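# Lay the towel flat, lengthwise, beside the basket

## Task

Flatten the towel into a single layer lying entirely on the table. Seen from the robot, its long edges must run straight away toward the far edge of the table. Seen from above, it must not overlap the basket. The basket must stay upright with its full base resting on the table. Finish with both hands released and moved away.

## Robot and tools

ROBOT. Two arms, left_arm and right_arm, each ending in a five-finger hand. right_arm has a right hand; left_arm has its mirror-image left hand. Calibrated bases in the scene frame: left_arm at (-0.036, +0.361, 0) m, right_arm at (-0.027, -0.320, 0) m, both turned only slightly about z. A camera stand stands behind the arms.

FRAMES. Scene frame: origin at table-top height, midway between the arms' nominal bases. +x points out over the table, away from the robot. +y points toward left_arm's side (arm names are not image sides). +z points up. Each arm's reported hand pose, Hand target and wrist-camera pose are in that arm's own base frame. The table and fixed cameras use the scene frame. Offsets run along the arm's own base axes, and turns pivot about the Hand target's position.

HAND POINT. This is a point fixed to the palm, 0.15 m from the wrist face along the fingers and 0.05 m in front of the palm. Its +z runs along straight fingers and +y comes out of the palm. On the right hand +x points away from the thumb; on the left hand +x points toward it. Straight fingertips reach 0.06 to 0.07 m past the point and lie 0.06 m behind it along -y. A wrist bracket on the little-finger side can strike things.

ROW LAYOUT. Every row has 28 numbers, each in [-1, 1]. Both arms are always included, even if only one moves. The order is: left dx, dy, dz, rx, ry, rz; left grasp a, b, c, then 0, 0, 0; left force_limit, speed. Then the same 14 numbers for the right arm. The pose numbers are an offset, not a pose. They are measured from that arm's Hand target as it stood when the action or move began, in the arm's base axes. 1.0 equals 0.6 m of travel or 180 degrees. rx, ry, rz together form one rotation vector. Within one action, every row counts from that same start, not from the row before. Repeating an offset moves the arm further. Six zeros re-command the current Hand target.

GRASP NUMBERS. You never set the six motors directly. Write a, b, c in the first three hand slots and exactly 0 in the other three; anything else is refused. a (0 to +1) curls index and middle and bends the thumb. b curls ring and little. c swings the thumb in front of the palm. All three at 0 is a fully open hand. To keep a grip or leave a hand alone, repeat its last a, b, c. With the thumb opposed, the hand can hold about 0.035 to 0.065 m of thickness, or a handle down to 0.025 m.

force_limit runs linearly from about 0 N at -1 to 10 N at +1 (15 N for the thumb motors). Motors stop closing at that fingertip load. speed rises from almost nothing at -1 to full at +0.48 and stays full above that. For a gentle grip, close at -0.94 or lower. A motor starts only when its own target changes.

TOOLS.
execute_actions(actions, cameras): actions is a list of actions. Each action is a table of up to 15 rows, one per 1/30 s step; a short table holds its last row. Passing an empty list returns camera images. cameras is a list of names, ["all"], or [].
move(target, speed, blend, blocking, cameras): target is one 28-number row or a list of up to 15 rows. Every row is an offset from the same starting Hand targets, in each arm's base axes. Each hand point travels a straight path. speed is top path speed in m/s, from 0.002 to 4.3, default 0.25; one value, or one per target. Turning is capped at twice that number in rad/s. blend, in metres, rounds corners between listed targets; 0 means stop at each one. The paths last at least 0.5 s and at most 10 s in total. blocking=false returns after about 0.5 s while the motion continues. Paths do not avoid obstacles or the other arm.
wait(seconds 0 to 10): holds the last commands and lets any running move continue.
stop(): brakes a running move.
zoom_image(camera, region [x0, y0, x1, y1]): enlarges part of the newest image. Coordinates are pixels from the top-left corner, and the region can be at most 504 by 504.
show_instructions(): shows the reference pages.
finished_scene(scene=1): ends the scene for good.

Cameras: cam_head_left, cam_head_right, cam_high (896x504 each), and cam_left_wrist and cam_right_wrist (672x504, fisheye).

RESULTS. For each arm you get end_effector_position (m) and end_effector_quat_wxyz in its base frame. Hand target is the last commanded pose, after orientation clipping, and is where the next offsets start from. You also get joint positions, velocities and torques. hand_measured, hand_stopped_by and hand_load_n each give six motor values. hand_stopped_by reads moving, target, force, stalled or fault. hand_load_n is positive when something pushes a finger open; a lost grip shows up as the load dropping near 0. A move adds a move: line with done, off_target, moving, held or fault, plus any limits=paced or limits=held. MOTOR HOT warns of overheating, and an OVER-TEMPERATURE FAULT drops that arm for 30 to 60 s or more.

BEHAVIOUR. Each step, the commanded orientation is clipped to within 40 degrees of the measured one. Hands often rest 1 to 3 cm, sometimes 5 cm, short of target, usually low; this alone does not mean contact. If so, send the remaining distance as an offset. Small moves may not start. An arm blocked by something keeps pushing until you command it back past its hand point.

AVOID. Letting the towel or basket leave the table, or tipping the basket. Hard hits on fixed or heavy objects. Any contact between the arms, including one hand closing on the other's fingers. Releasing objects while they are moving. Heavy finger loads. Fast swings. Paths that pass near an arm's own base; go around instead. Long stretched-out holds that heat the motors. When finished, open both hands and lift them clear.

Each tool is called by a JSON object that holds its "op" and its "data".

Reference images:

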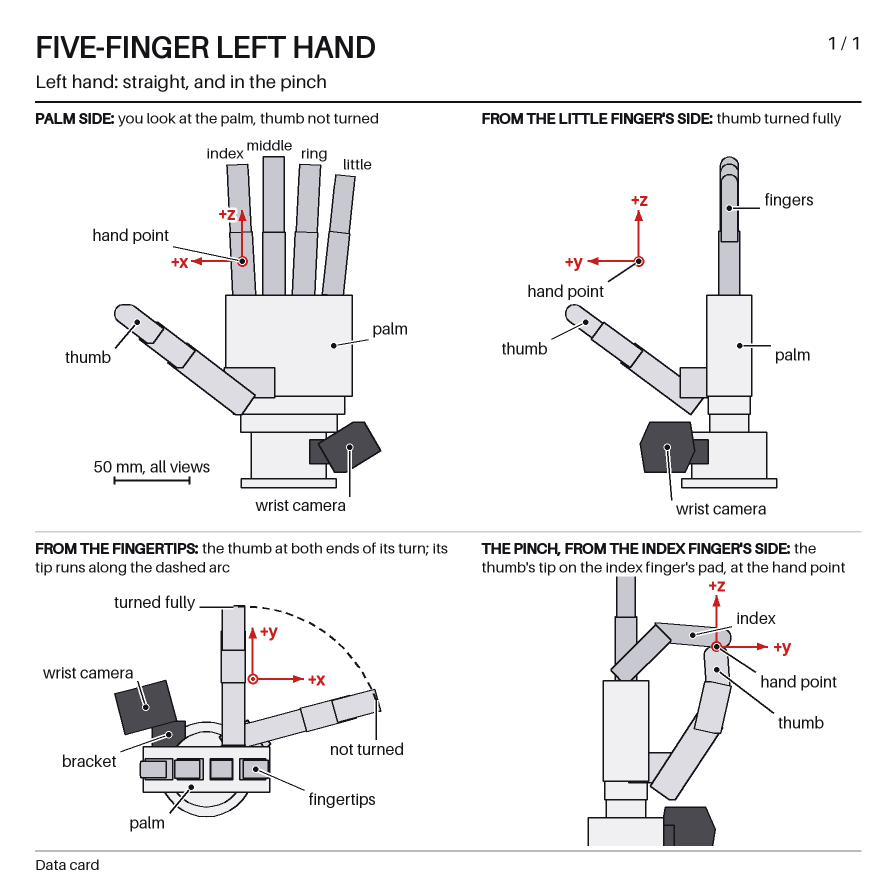

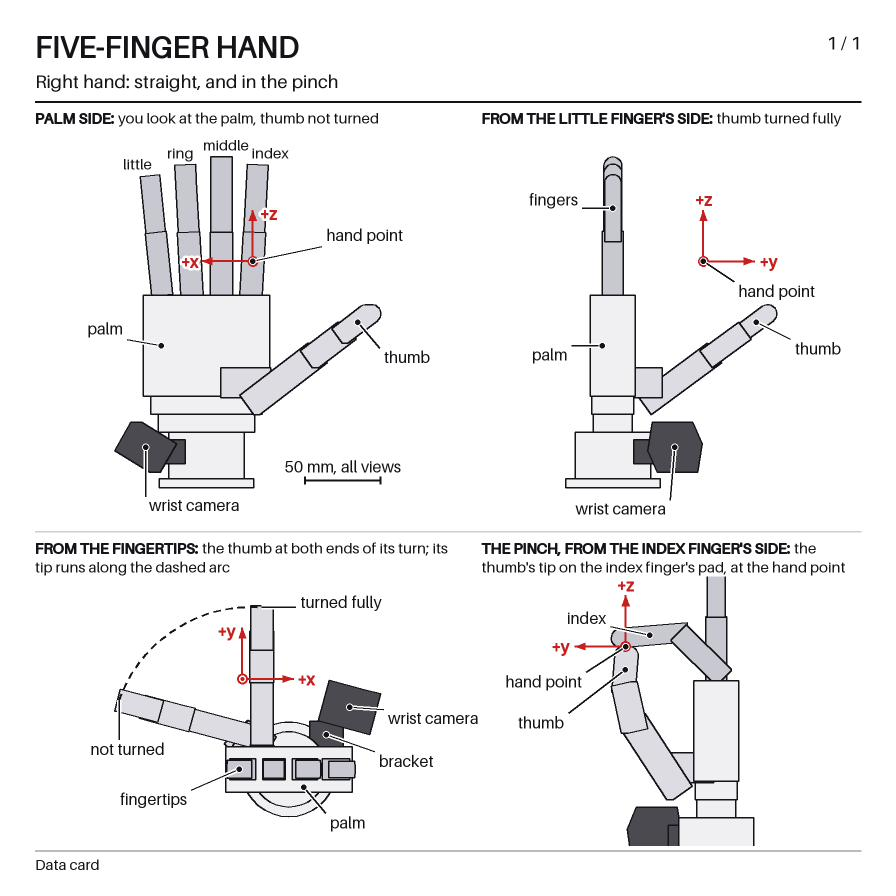

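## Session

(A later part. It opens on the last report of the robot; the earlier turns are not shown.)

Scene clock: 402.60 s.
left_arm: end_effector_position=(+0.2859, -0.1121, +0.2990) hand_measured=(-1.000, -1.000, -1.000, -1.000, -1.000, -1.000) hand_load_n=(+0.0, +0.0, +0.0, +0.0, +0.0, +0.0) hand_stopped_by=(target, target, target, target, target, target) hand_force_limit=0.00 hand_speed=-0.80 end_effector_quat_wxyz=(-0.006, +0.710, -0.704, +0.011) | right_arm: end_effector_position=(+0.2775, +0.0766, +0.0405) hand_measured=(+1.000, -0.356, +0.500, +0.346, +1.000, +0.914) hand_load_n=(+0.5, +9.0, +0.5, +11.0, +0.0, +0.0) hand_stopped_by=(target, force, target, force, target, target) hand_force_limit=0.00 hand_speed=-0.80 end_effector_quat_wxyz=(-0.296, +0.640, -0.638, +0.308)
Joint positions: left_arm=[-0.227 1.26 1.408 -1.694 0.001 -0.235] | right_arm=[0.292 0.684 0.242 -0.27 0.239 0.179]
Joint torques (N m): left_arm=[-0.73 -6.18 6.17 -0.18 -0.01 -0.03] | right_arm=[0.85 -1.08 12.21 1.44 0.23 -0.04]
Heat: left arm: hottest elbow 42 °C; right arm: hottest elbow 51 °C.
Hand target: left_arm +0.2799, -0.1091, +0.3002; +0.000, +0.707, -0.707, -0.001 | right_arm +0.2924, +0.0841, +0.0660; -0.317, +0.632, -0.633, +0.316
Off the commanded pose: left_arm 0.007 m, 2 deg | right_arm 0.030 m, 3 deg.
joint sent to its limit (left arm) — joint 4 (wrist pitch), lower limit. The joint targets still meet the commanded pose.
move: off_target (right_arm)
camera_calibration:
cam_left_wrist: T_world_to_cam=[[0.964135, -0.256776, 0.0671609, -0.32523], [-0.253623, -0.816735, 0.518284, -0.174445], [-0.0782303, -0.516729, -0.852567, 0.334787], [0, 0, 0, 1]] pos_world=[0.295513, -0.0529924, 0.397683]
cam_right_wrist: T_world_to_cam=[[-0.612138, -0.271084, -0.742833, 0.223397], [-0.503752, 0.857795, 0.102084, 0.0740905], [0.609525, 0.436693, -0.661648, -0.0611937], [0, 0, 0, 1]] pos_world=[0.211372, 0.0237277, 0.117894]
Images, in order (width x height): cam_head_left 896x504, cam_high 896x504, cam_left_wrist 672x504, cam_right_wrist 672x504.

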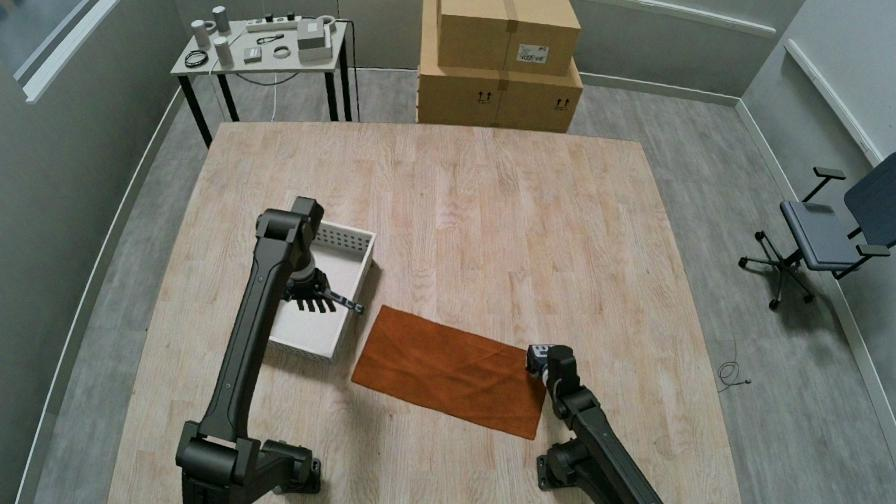

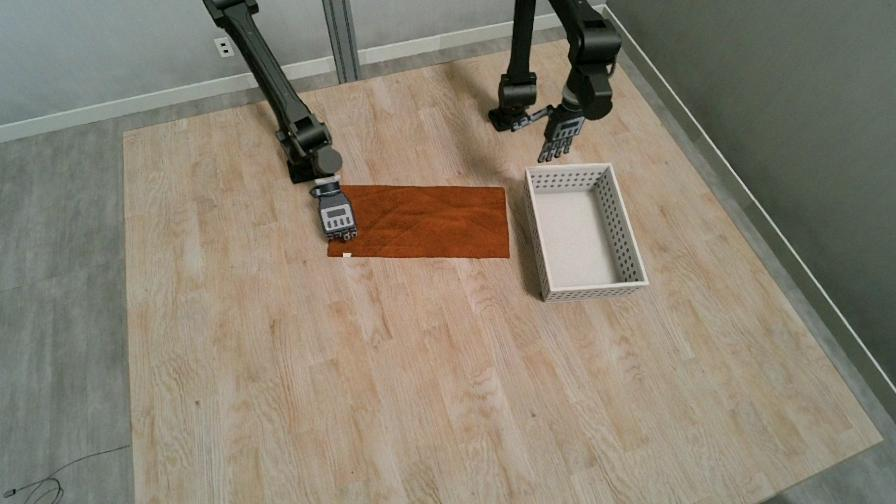

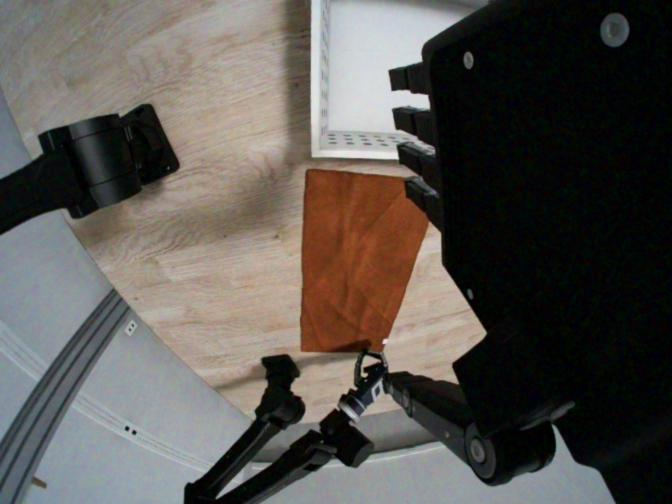

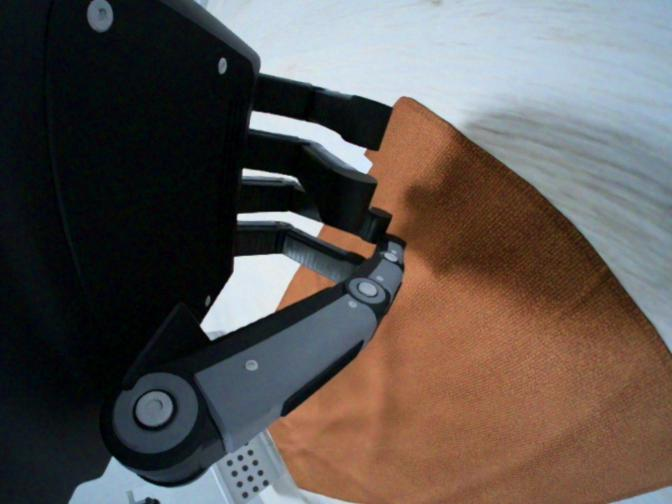

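{"op": "move", "data": {"target": [[0.0, 0.15, 0.1, 0,0,0, 0,0,0,0,0,0, 0.0, -0.8, 0.0, 0.02, 0.12, 0,0,0, 0,0,0,0,0,0, 0.0, 0.0],[0.0, 0.27, 0.13, 0,0,0, 0,0,0,0,0,0, 0.0, -0.8, 0.0993, 0.485, 0.10, 0,0,0.261, 0,0,0,0,0,0, 0.0, 0.0]], "speed": 0.25, "blend": 0.02, "cameras": ["cam_high","cam_right_wrist", "cam_head_left", "cam_left_wrist"]}}

Scene clock: 521.77 s.
left_arm: end_effector_position=(+0.2724, +0.0475, +0.3580) hand_measured=(-1.000, -1.000, -1.000, -1.000, -1.000, -1.000) hand_load_n=(+0.0, +0.0, +0.0, +0.0, +0.0, +0.0) hand_stopped_by=(target, target, target, target, target, target) hand_force_limit=0.00 hand_speed=-0.80 end_effector_quat_wxyz=(-0.093, +0.704, -0.701, +0.066) | right_arm: end_effector_position=(+0.3375, +0.3583, +0.1054) hand_measured=(-1.000, -1.000, -1.000, -1.000, -1.000, -1.000) hand_load_n=(+0.0, +0.0, +0.0, +0.0, +0.0, +0.0) hand_stopped_by=(target, target, target, target, target, target) hand_force_limit=0.00 hand_speed=0.00 end_effector_quat_wxyz=(-0.396, +0.839, -0.340, +0.154)
Joint positions: left_arm=[0.243 1.127 1.48 -1.695 0.016 0.236] | right_arm=[0.733 1.323 0.798 -0.169 -0.063 -0.037]
Joint torques (N m): left_arm=[-0.32 -3.02 10.88 0.23 -0.09 -0.06] | right_arm=[0.67 -6.89 12.04 2.21 0.04 -0.2]
Heat: left arm: hottest elbow 42 °C; right arm: hottest elbow 58 °C.
Hand target: left_arm +0.2800, +0.0528, +0.3783; -0.001, +0.707, -0.707, -0.001 | right_arm +0.3520, +0.3751, +0.1259; -0.417, +0.832, -0.328, +0.164
Off the commanded pose: left_arm 0.022 m, 13 deg | right_arm 0.030 m, 3 deg.
joint sent to its limit (left arm) — joint 4 (wrist pitch), lower limit. The joint targets are off in orientation, not in position.
move: off_target (left_arm, right_arm)
camera_calibration:
cam_left_wrist: T_world_to_cam=[[0.931924, -0.265433, 0.247108, -0.330496], [-0.349664, -0.838392, 0.418131, -0.0149786], [0.0961873, -0.476071, -0.874131, 0.424754], [0, 0, 0, 1]] pos_world=[0.261904, 0.10193, 0.459222]
cam_right_wrist: T_world_to_cam=[[-0.243154, -0.617983, -0.747645, 0.384939], [-0.966006, 0.224046, 0.12898, 0.236259], [0.0877995, 0.753592, -0.651453, -0.116383], [0, 0, 0, 1]] pos_world=[0.332045, 0.272659, 0.181507]
Images, in order (width x height): cam_head_left 896x504, cam_high 896x504, cam_left_wrist 672x504, cam_right_wrist 672x504.

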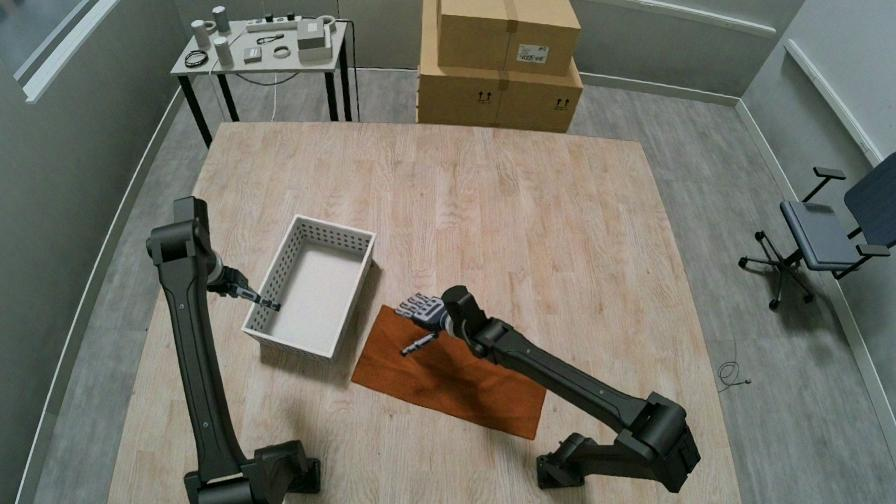

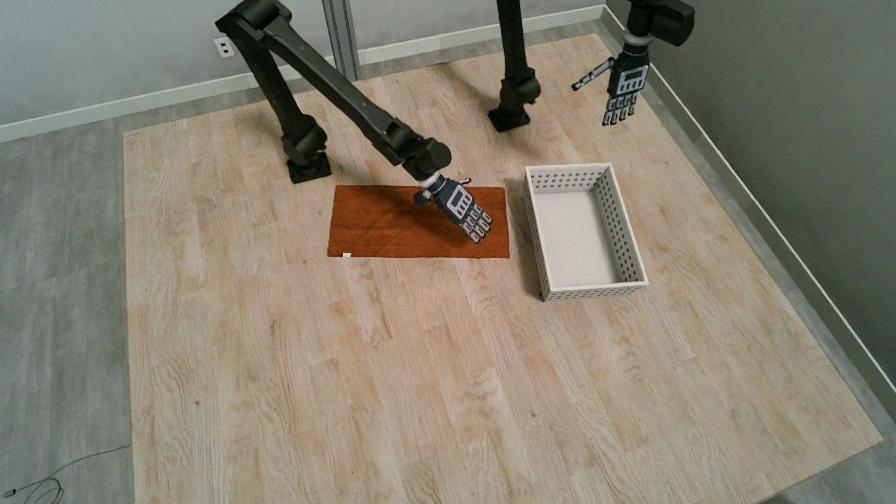

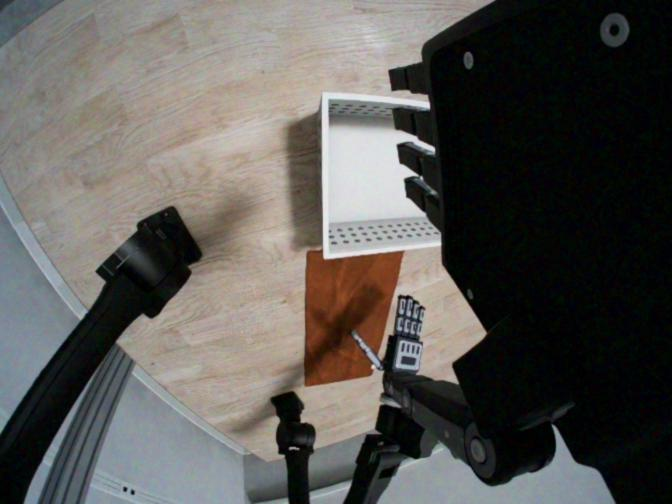

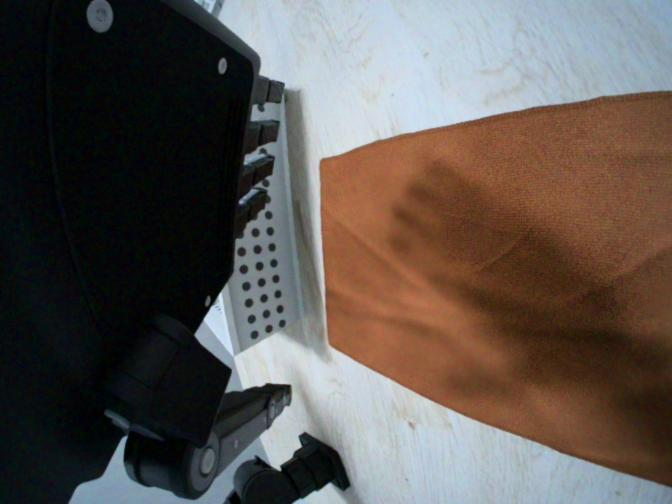

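{"op": "move", "data": {"target": [0.0, 0.0, 0.0, 0,0,0, 0,0,0,0,0,0, 0.0, -0.8, 0.01, 0.01, -0.15, 0,0,0, 0,0,0,0,0,0, 0.0, 0.0], "speed": 0.1, "cameras": ["cam_high","cam_right_wrist"]}}

Scene clock: 540.30 s.
left_arm: end_effector_position=(+0.2724, +0.0476, +0.3579) hand_measured=(-1.000, -1.000, -1.000, -1.000, -1.000, -1.000) hand_load_n=(+0.0, +0.0, +0.0, +0.0, +0.0, +0.0) hand_stopped_by=(target, target, target, target, target, target) hand_force_limit=0.00 hand_speed=-0.80 end_effector_quat_wxyz=(-0.094, +0.704, -0.701, +0.066) | right_arm: end_effector_position=(+0.3574, +0.3761, +0.0364) hand_measured=(-1.000, -1.000, -1.000, -1.000, -1.000, -1.000) hand_load_n=(+0.0, +0.0, +0.0, +0.0, +0.0, +0.0) hand_stopped_by=(target, target, target, target, target, target) hand_force_limit=0.00 hand_speed=0.00 end_effector_quat_wxyz=(-0.413, +0.831, -0.336, +0.162)
Joint positions: left_arm=[0.243 1.127 1.48 -1.695 0.015 0.236] | right_arm=[0.733 1.515 0.747 0.114 -0.063 -0.038]
Joint torques (N m): left_arm=[-0.38 -3.02 10.88 0.23 -0.1 -0.02] | right_arm=[0.73 -8.18 7.73 2.32 0.06 -0.14]
Heat: left arm: hottest elbow 44 °C; right arm: hottest elbow 58 °C.
Hand target: left_arm +0.2800, +0.0529, +0.3783; -0.001, +0.707, -0.707, -0.001 | right_arm +0.3580, +0.3810, +0.0358; -0.417, +0.832, -0.328, +0.164
Off the commanded pose: left_arm 0.022 m, 13 deg | right_arm 0.005 m, 1 deg.
joint sent to its limit (left arm) — joint 4 (wrist pitch), lower limit. The joint targets are off in orientation, not in position.
move: off_target (left_arm)
camera_calibration:
cam_right_wrist: T_world_to_cam=[[-0.219961, -0.598018, -0.770708, 0.334223], [-0.96964, 0.220564, 0.105594, 0.263935], [0.106844, 0.770536, -0.628378, -0.190583], [0, 0, 0, 1]] pos_world=[0.349801, 0.288508, 0.109961]
Images, in order (width x height): cam_high 896x504, cam_right_wrist 672x504.

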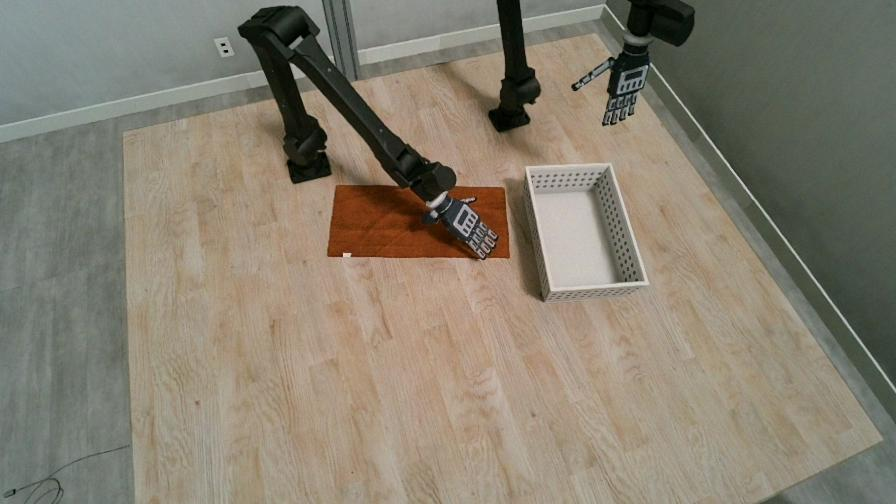

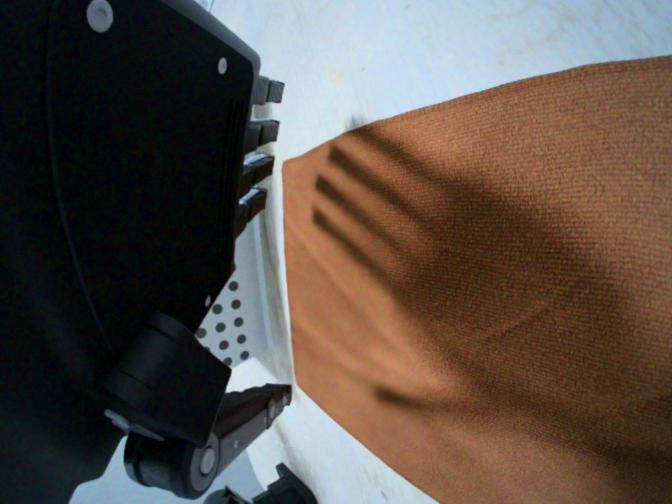

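{"op": "move", "data": {"target": [0.0, 0.0, 0.0, 0,0,0, 0,0,0,0,0,0, 0.0, -0.8, -0.03, 0.005, -0.06, 0,0,0, 0,0,0,0,0,0, 0.0, 0.0], "speed": 0.06, "cameras": ["cam_right_wrist"]}}

Scene clock: 550.37 s.
left_arm: end_effector_position=(+0.2724, +0.0476, +0.3579) hand_measured=(-1.000, -1.000, -1.000, -1.000, -1.000, -1.000) hand_load_n=(+0.0, +0.0, +0.0, +0.0, +0.0, +0.0) hand_stopped_by=(target, target, target, target, target, target) hand_force_limit=0.00 hand_speed=-0.80 end_effector_quat_wxyz=(-0.094, +0.704, -0.701, +0.066) | right_arm: end_effector_position=(+0.3420, +0.3791, +0.0036) hand_measured=(-1.000, -1.000, -1.000, -1.000, -1.000, -1.000) hand_load_n=(+0.0, +0.0, +0.0, +0.0, +0.0, +0.0) hand_stopped_by=(target, target, target, target, target, target) hand_force_limit=0.00 hand_speed=0.00 end_effector_quat_wxyz=(-0.415, +0.832, -0.328, +0.167)
Joint positions: left_arm=[0.243 1.127 1.48 -1.695 0.015 0.236] | right_arm=[0.767 1.574 0.688 0.241 -0.037 -0.034]
Joint torques (N m): left_arm=[-0.44 -3.02 10.82 0.24 -0.1 -0.02] | right_arm=[0.97 -7.82 6.89 2.33 0.17 0.01]
Heat: left arm: hottest elbow 45 °C; right arm: hottest elbow 57 °C.
Hand target: left_arm +0.2800, +0.0529, +0.3783; -0.001, +0.707, -0.707, -0.001 | right_arm +0.3400, +0.3840, -0.0002; -0.417, +0.832, -0.328, +0.164
Off the commanded pose: left_arm 0.022 m, 13 deg | right_arm 0.007 m, 0 deg.
joint sent to its limit (left arm) — joint 4 (wrist pitch), lower limit. The joint targets are off in orientation, not in position.
move: off_target (left_arm)
camera_calibration:
cam_right_wrist: T_world_to_cam=[[-0.202224, -0.602822, -0.771823, 0.303084], [-0.973354, 0.210717, 0.0904491, 0.256863], [0.108112, 0.769548, -0.629371, -0.211848], [0, 0, 0, 1]] pos_world=[0.334212, 0.291607, 0.0773631]
Images, in order (width x height): cam_right_wrist 672x504.

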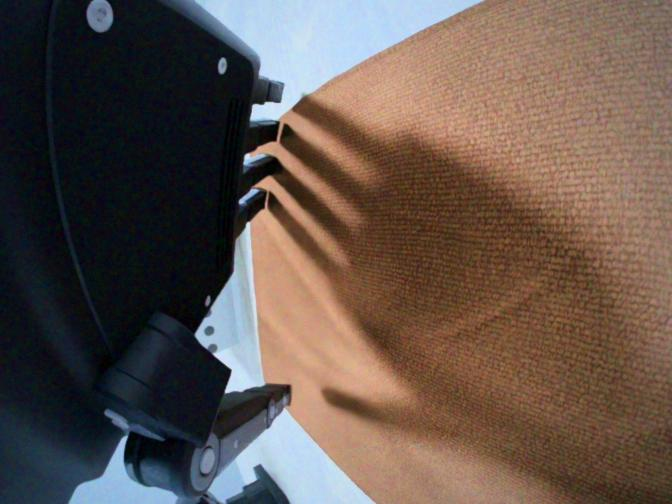

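{"op": "wait", "data": {"seconds": 0.1, "cameras": ["cam_high","cam_head_left","cam_right_wrist"]}}

{"op": "zoom_image", "data": {"camera": "cam_high", "region": [400, 160, 560, 290]}}

{"op": "zoom_image", "data": {"camera": "cam_right_wrist", "region": [200, 40, 400, 260]}}

Scene clock: 562.10 s.
left_arm: end_effector_position=(+0.2724, +0.0476, +0.3579) hand_measured=(-1.000, -1.000, -1.000, -1.000, -1.000, -1.000) hand_load_n=(+0.0, +0.0, +0.0, +0.0, +0.0, +0.0) hand_stopped_by=(target, target, target, target, target, target) hand_force_limit=0.00 hand_speed=-0.80 end_effector_quat_wxyz=(-0.094, +0.704, -0.701, +0.066) | right_arm: end_effector_position=(+0.3420, +0.3791, +0.0036) hand_measured=(-1.000, -1.000, -1.000, -1.000, -1.000, -1.000) hand_load_n=(+0.0, +0.0, +0.0, +0.0, +0.0, +0.0) hand_stopped_by=(target, target, target, target, target, target) hand_force_limit=0.00 hand_speed=0.00 end_effector_quat_wxyz=(-0.415, +0.832, -0.328, +0.167)
Joint positions: left_arm=[0.243 1.127 1.48 -1.695 0.015 0.236] | right_arm=[0.767 1.574 0.688 0.241 -0.037 -0.034]
Joint torques (N m): left_arm=[-0.5 -3.19 10.85 0.21 -0.09 -0.02] | right_arm=[0.97 -7.82 6.89 2.33 0.17 0.01]
Heat: left arm: hottest elbow 46 °C; right arm: hottest elbow 55 °C.
Hand target: left_arm +0.2800, +0.0529, +0.3783; -0.001, +0.707, -0.707, -0.001 | right_arm +0.3400, +0.3840, -0.0002; -0.417, +0.832, -0.328, +0.164
Off the commanded pose: left_arm 0.022 m, 13 deg | right_arm 0.007 m, 0 deg.
wait: 0.10 s; at rest from the start
camera_calibration:
cam_right_wrist: T_world_to_cam=[[-0.202224, -0.602822, -0.771823, 0.303084], [-0.973354, 0.210717, 0.0904491, 0.256863], [0.108112, 0.769548, -0.629371, -0.211848], [0, 0, 0, 1]] pos_world=[0.334212, 0.291607, 0.0773631]
Images, in order (width x height): cam_head_left 896x504, cam_high 896x504, cam_right_wrist 672x504.

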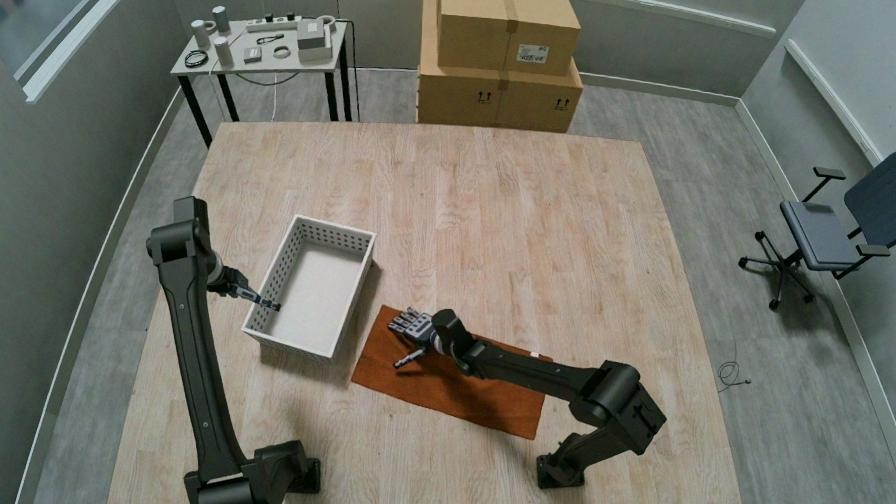

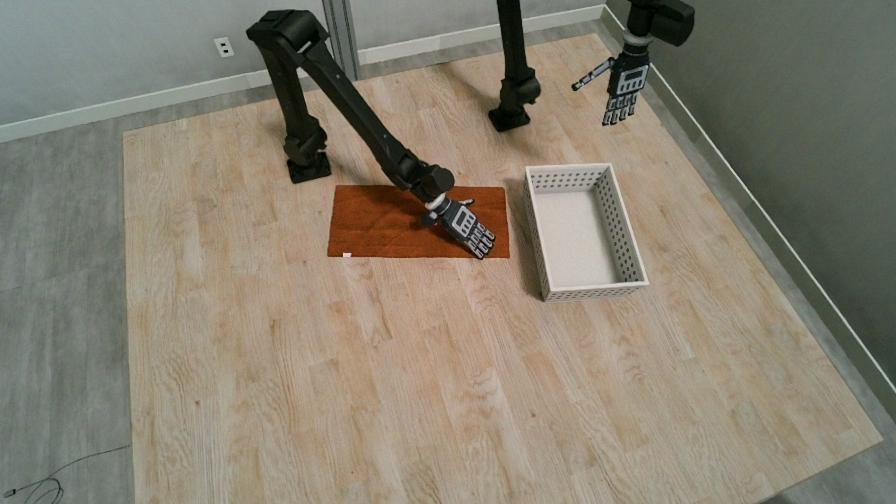

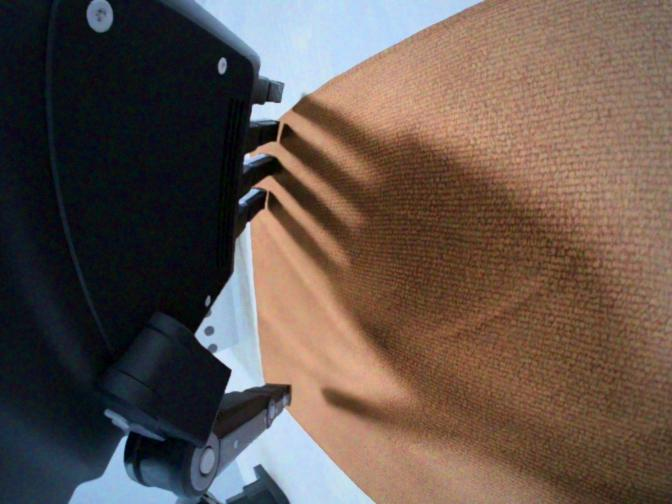

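Scaled by 3.150.

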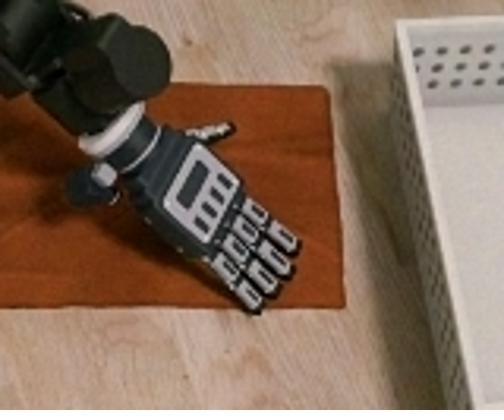

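Scaled by 2.291 from the camera's 672x504 image, which has a finer 960x720 frame.

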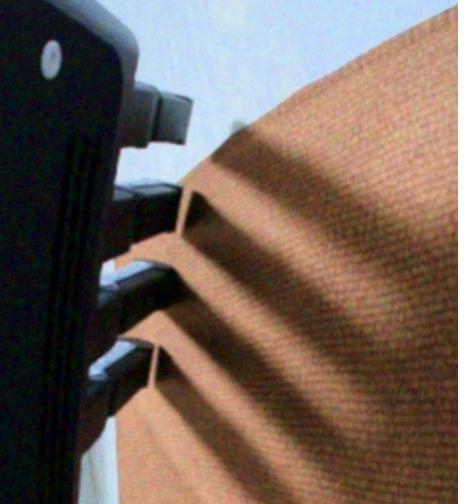

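{"op": "move", "data": {"target": [[0.0, 0.0, 0.0, 0,0,0, 0,0,0,0,0,0, 0.0, -0.8, -0.01, 0.01, 0.035, 0,0,0, 0,0,0,0,0,0, 0.0, 0.0],[0.0, 0.0, 0.0, 0,0,0, 0,0,0,0,0,0, 0.0, -0.8, -0.05, 0.033, 0.03, 0,0,0, 0,0,0,0,0,0, 0.0, 0.0],[0.0, 0.0, 0.0, 0,0,0, 0,0,0,0,0,0, 0.0, -0.8, -0.05, 0.033, -0.017, 0,0,0, 0,0,0,0,0,0, 0.0, 0.0]], "speed": 0.08, "blend": 0.01, "cameras": ["cam_right_wrist","cam_high"]}}

Scene clock: 608.47 s.
left_arm: end_effector_position=(+0.2724, +0.0476, +0.3579) hand_measured=(-1.000, -1.000, -1.000, -1.000, -1.000, -1.000) hand_load_n=(+0.0, +0.0, +0.0, +0.0, +0.0, +0.0) hand_stopped_by=(target, target, target, target, target, target) hand_force_limit=0.00 hand_speed=-0.80 end_effector_quat_wxyz=(-0.094, +0.704, -0.701, +0.066) | right_arm: end_effector_position=(+0.3139, +0.4039, +0.0006) hand_measured=(-1.000, -1.000, -1.000, -1.000, -1.000, -1.000) hand_load_n=(+0.0, +0.0, +0.0, +0.5, +0.0, +0.0) hand_stopped_by=(target, target, target, target, target, target) hand_force_limit=0.00 hand_speed=0.00 end_effector_quat_wxyz=(-0.423, +0.829, -0.326, +0.168)
Joint positions: left_arm=[0.243 1.127 1.48 -1.695 0.015 0.236] | right_arm=[0.861 1.581 0.67 0.285 0.035 0.021]
Joint torques (N m): left_arm=[-0.38 -2.9 10.89 0.23 -0.1 -0.04] | right_arm=[0.67 -7.18 6.39 2.15 0.23 0]
Heat: left arm: hottest elbow 48 °C; right arm: hottest elbow 51 °C.
Hand target: left_arm +0.2800, +0.0529, +0.3783; -0.001, +0.707, -0.707, -0.001 | right_arm +0.3101, +0.4038, -0.0102; -0.417, +0.832, -0.328, +0.164
Off the commanded pose: left_arm 0.022 m, 13 deg | right_arm 0.012 m, 1 deg.
joint sent to its limit (left arm) — joint 4 (wrist pitch), lower limit. The joint targets are off in orientation, not in position.
move: off_target (left_arm, right_arm)
camera_calibration:
cam_right_wrist: T_world_to_cam=[[-0.191199, -0.592019, -0.782915, 0.302267], [-0.975108, 0.205806, 0.0825111, 0.227099], [0.11228, 0.779203, -0.616633, -0.235018], [0, 0, 0, 1]] pos_world=[0.305627, 0.315336, 0.0729916]
Images, in order (width x height): cam_high 896x504, cam_right_wrist 672x504.

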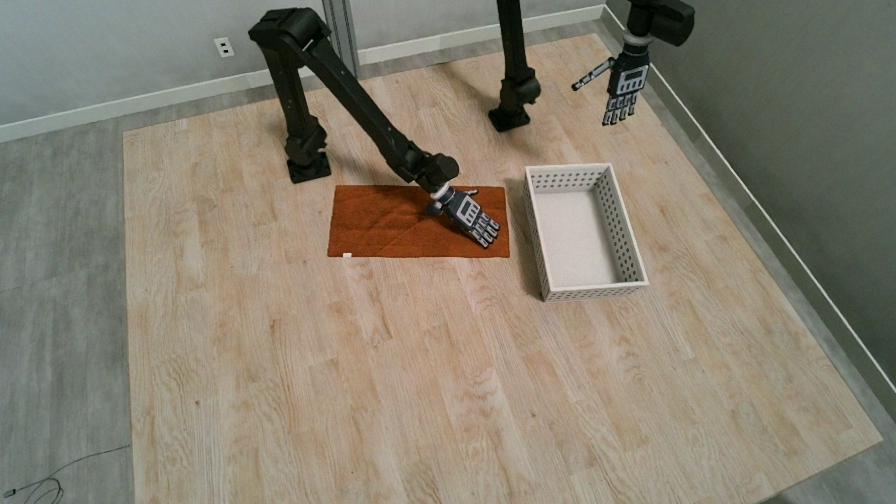

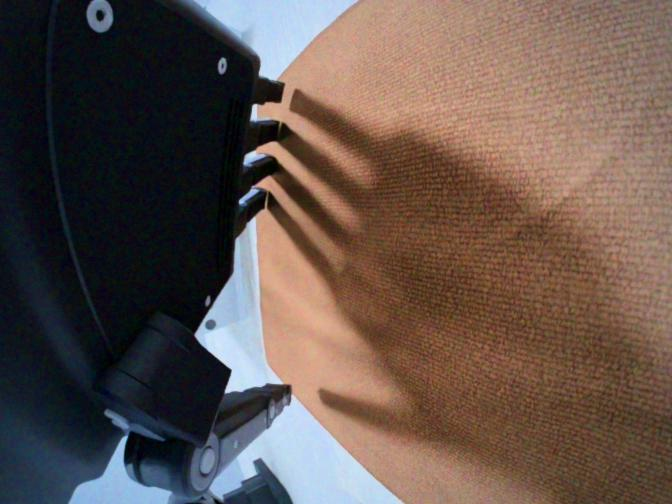

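{"op": "move", "data": {"target": [[0.0, 0.0, 0.0, 0,0,0, 0,0,0,0,0,0, 0.0, -0.8, 0.128, -0.1055, -0.013, 0,0,-0.039, 0,0,0,0,0,0, 0.0, 0.0],[0.0, 0.0, 0.0, 0,0,0, 0,0,0,0,0,0, 0.0, -0.8, 0.253, -0.184, -0.013, 0,0,-0.089, 0,0,0,0,0,0, 0.0, 0.0]], "speed": 0.1, "blend": 0.03, "cameras": ["cam_right_wrist","cam_high","cam_head_left"]}}

Scene clock: 628.90 s.
left_arm: end_effector_position=(+0.2724, +0.0476, +0.3579) hand_measured=(-1.000, -1.000, -1.000, -1.000, -1.000, -1.000) hand_load_n=(+0.0, +0.0, +0.0, +0.0, +0.0, +0.0) hand_stopped_by=(target, target, target, target, target, target) hand_force_limit=0.00 hand_speed=-0.80 end_effector_quat_wxyz=(-0.094, +0.704, -0.701, +0.066) | right_arm: end_effector_position=(+0.4559, +0.3012, -0.0016) hand_measured=(-1.000, -1.000, -1.000, -1.000, -1.000, -1.000) hand_load_n=(-0.5, +0.0, +0.0, +0.5, +0.0, +0.0) hand_stopped_by=(target, target, target, target, target, target) hand_force_limit=0.00 hand_speed=0.00 end_effector_quat_wxyz=(-0.410, +0.772, -0.433, +0.221)
Joint positions: left_arm=[0.243 1.127 1.48 -1.695 0.015 0.236] | right_arm=[0.515 1.665 0.755 0.308 -0.041 -0.012]
Joint torques (N m): left_arm=[-0.38 -3.08 10.88 0.24 -0.11 -0.03] | right_arm=[-0.5 -7.24 8.09 0.95 0.45 -0.15]
Heat: left arm: hottest elbow 49 °C; right arm: hottest elbow 49 °C.
Hand target: left_arm +0.2800, +0.0529, +0.3783; -0.001, +0.707, -0.707, -0.001 | right_arm +0.4618, +0.2934, -0.0181; -0.390, +0.778, -0.441, +0.220
Off the commanded pose: left_arm 0.022 m, 13 deg | right_arm 0.019 m, 3 deg.
joint sent to its limit (left arm) — joint 4 (wrist pitch), lower limit. The joint targets are off in orientation, not in position.
move: off_target (left_arm, right_arm)
camera_calibration:
cam_right_wrist: T_world_to_cam=[[-0.329865, -0.500074, -0.800696, 0.302429], [-0.888173, 0.451818, 0.0837204, 0.273098], [0.319902, 0.738773, -0.593192, -0.254809], [0, 0, 0, 1]] pos_world=[0.423833, 0.216092, 0.0681395]
Images, in order (width x height): cam_head_left 896x504, cam_high 896x504, cam_right_wrist 672x504.

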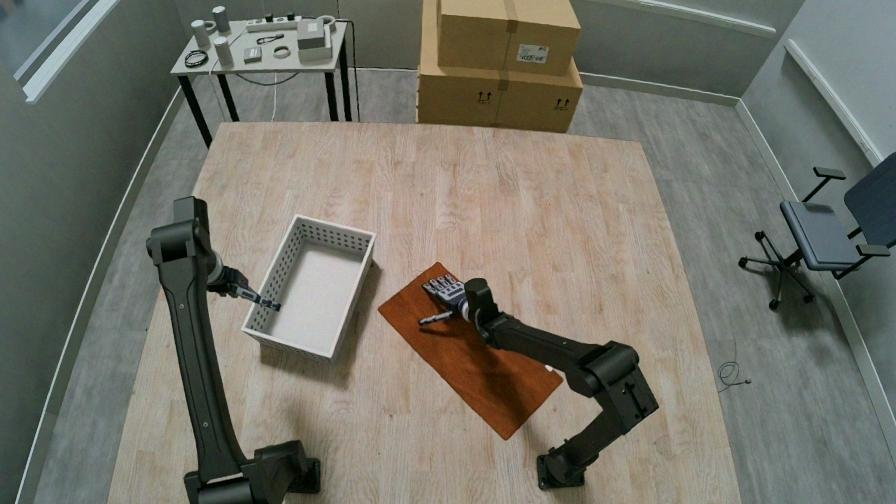

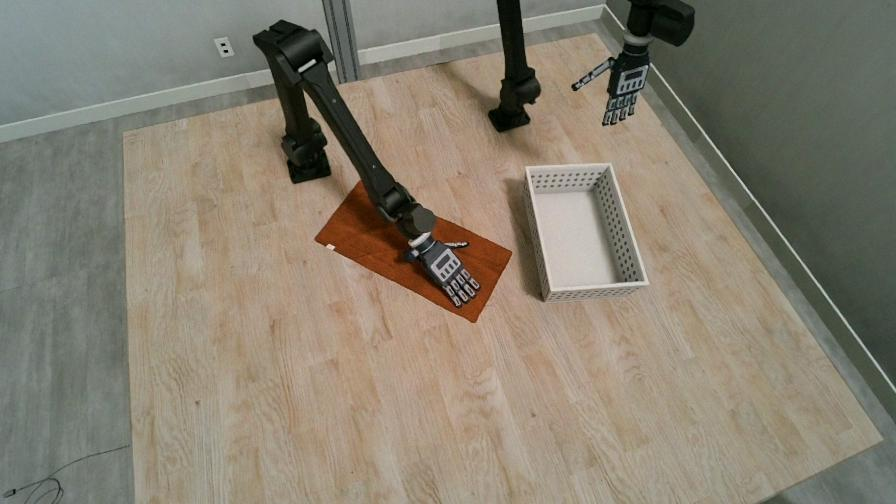

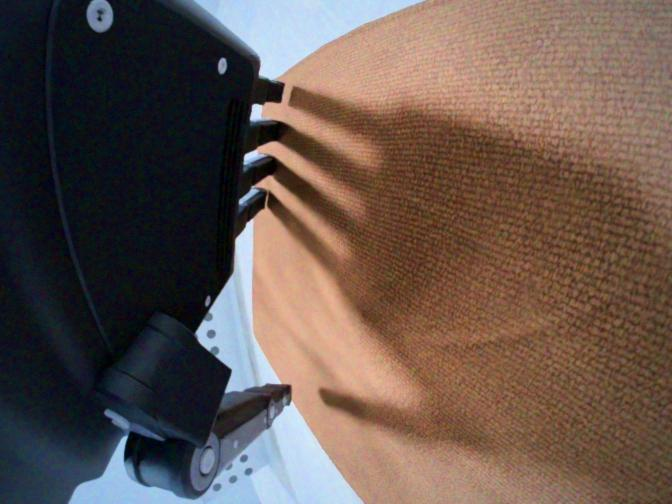

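{"op": "move", "data": {"target": [[0.0, 0.0, 0.0, 0,0,0, 0,0,0,0,0,0, 0.0, -0.8, 0.063, -0.082, 0, 0,0,-0.039, 0,0,0,0,0,0, 0.0, 0.0],[0.0, 0.0, 0.0, 0,0,0, 0,0,0,0,0,0, 0.0, -0.8, 0.094, -0.176, 0, 0,0,-0.089, 0,0,0,0,0,0, 0.0, 0.0],[0.0, 0.0, 0.0, 0,0,0, 0,0,0,0,0,0, 0.0, -0.8, 0.129, -0.286, 0, 0,0,-0.139, 0,0,0,0,0,0, 0.0, 0.0]], "speed": 0.1, "blend": 0.03, "cameras": ["cam_right_wrist","cam_high","cam_head_left","cam_head_right"]}}

Scene clock: 673.33 s.
left_arm: end_effector_position=(+0.2724, +0.0476, +0.3579) hand_measured=(-1.000, -1.000, -1.000, -1.000, -1.000, -1.000) hand_load_n=(+0.0, -0.5, +0.0, +0.0, +0.0, +0.0) hand_stopped_by=(target, target, target, target, target, target) hand_force_limit=0.00 hand_speed=-0.80 end_effector_quat_wxyz=(-0.094, +0.704, -0.701, +0.066) | right_arm: end_effector_position=(+0.5393, +0.1303, -0.0015) hand_measured=(-1.000, -1.000, -1.000, -1.000, -1.000, -1.000) hand_load_n=(+0.0, +0.0, +0.0, +0.5, -0.5, +0.0) hand_stopped_by=(target, target, target, target, target, target) hand_force_limit=0.00 hand_speed=0.00 end_effector_quat_wxyz=(-0.351, +0.663, -0.586, +0.307)
Joint positions: left_arm=[0.243 1.127 1.48 -1.695 0.015 0.236] | right_arm=[0.198 1.676 0.772 0.302 0.057 0.043]
Joint torques (N m): left_arm=[-0.62 -3.25 10.89 0.17 -0.09 -0.03] | right_arm=[-1.03 -7.77 7.57 1.01 0.44 0.02]
Heat: left arm: hottest elbow 49 °C; right arm: hottest elbow 49 °C.
Hand target: left_arm +0.2800, +0.0529, +0.3783; -0.001, +0.707, -0.707, -0.001 | right_arm +0.5392, +0.1218, -0.0181; -0.333, +0.664, -0.599, +0.299
Off the commanded pose: left_arm 0.022 m, 13 deg | right_arm 0.019 m, 3 deg.
joint sent to its limit (left arm) — joint 4 (wrist pitch), lower limit. The joint targets are off in orientation, not in position.
move: off_target (left_arm, right_arm)
camera_calibration:
cam_right_wrist: T_world_to_cam=[[-0.506797, -0.324659, -0.798594, 0.317089], [-0.61934, 0.781501, 0.0753301, 0.236467], [0.599646, 0.532778, -0.597137, -0.279129], [0, 0, 0, 1]] pos_world=[0.474532, 0.0668603, 0.0687339]
Images, in order (width x height): cam_head_left 896x504, cam_head_right 896x504, cam_high 896x504, cam_right_wrist 672x504.

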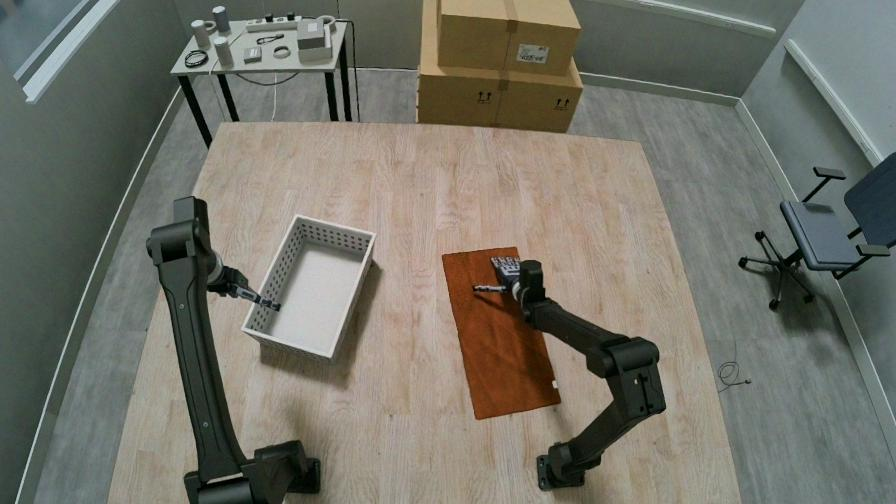

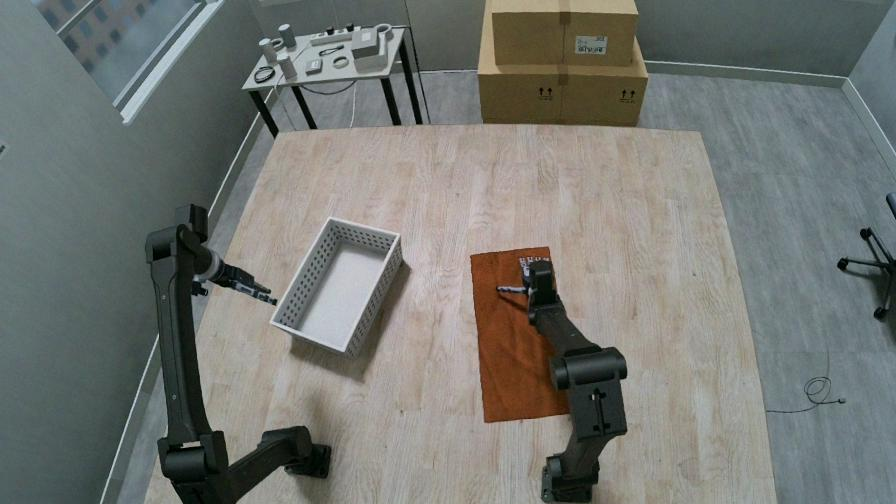

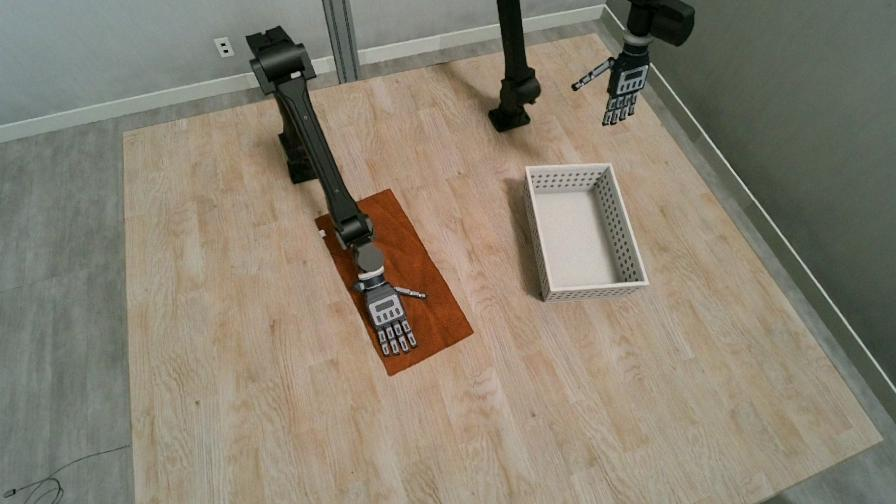

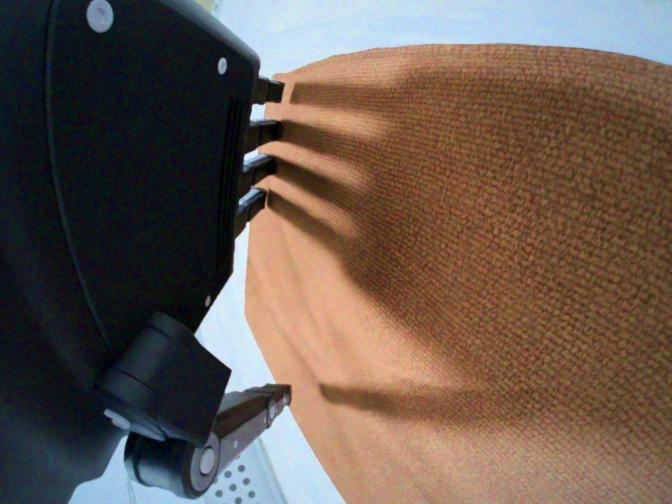

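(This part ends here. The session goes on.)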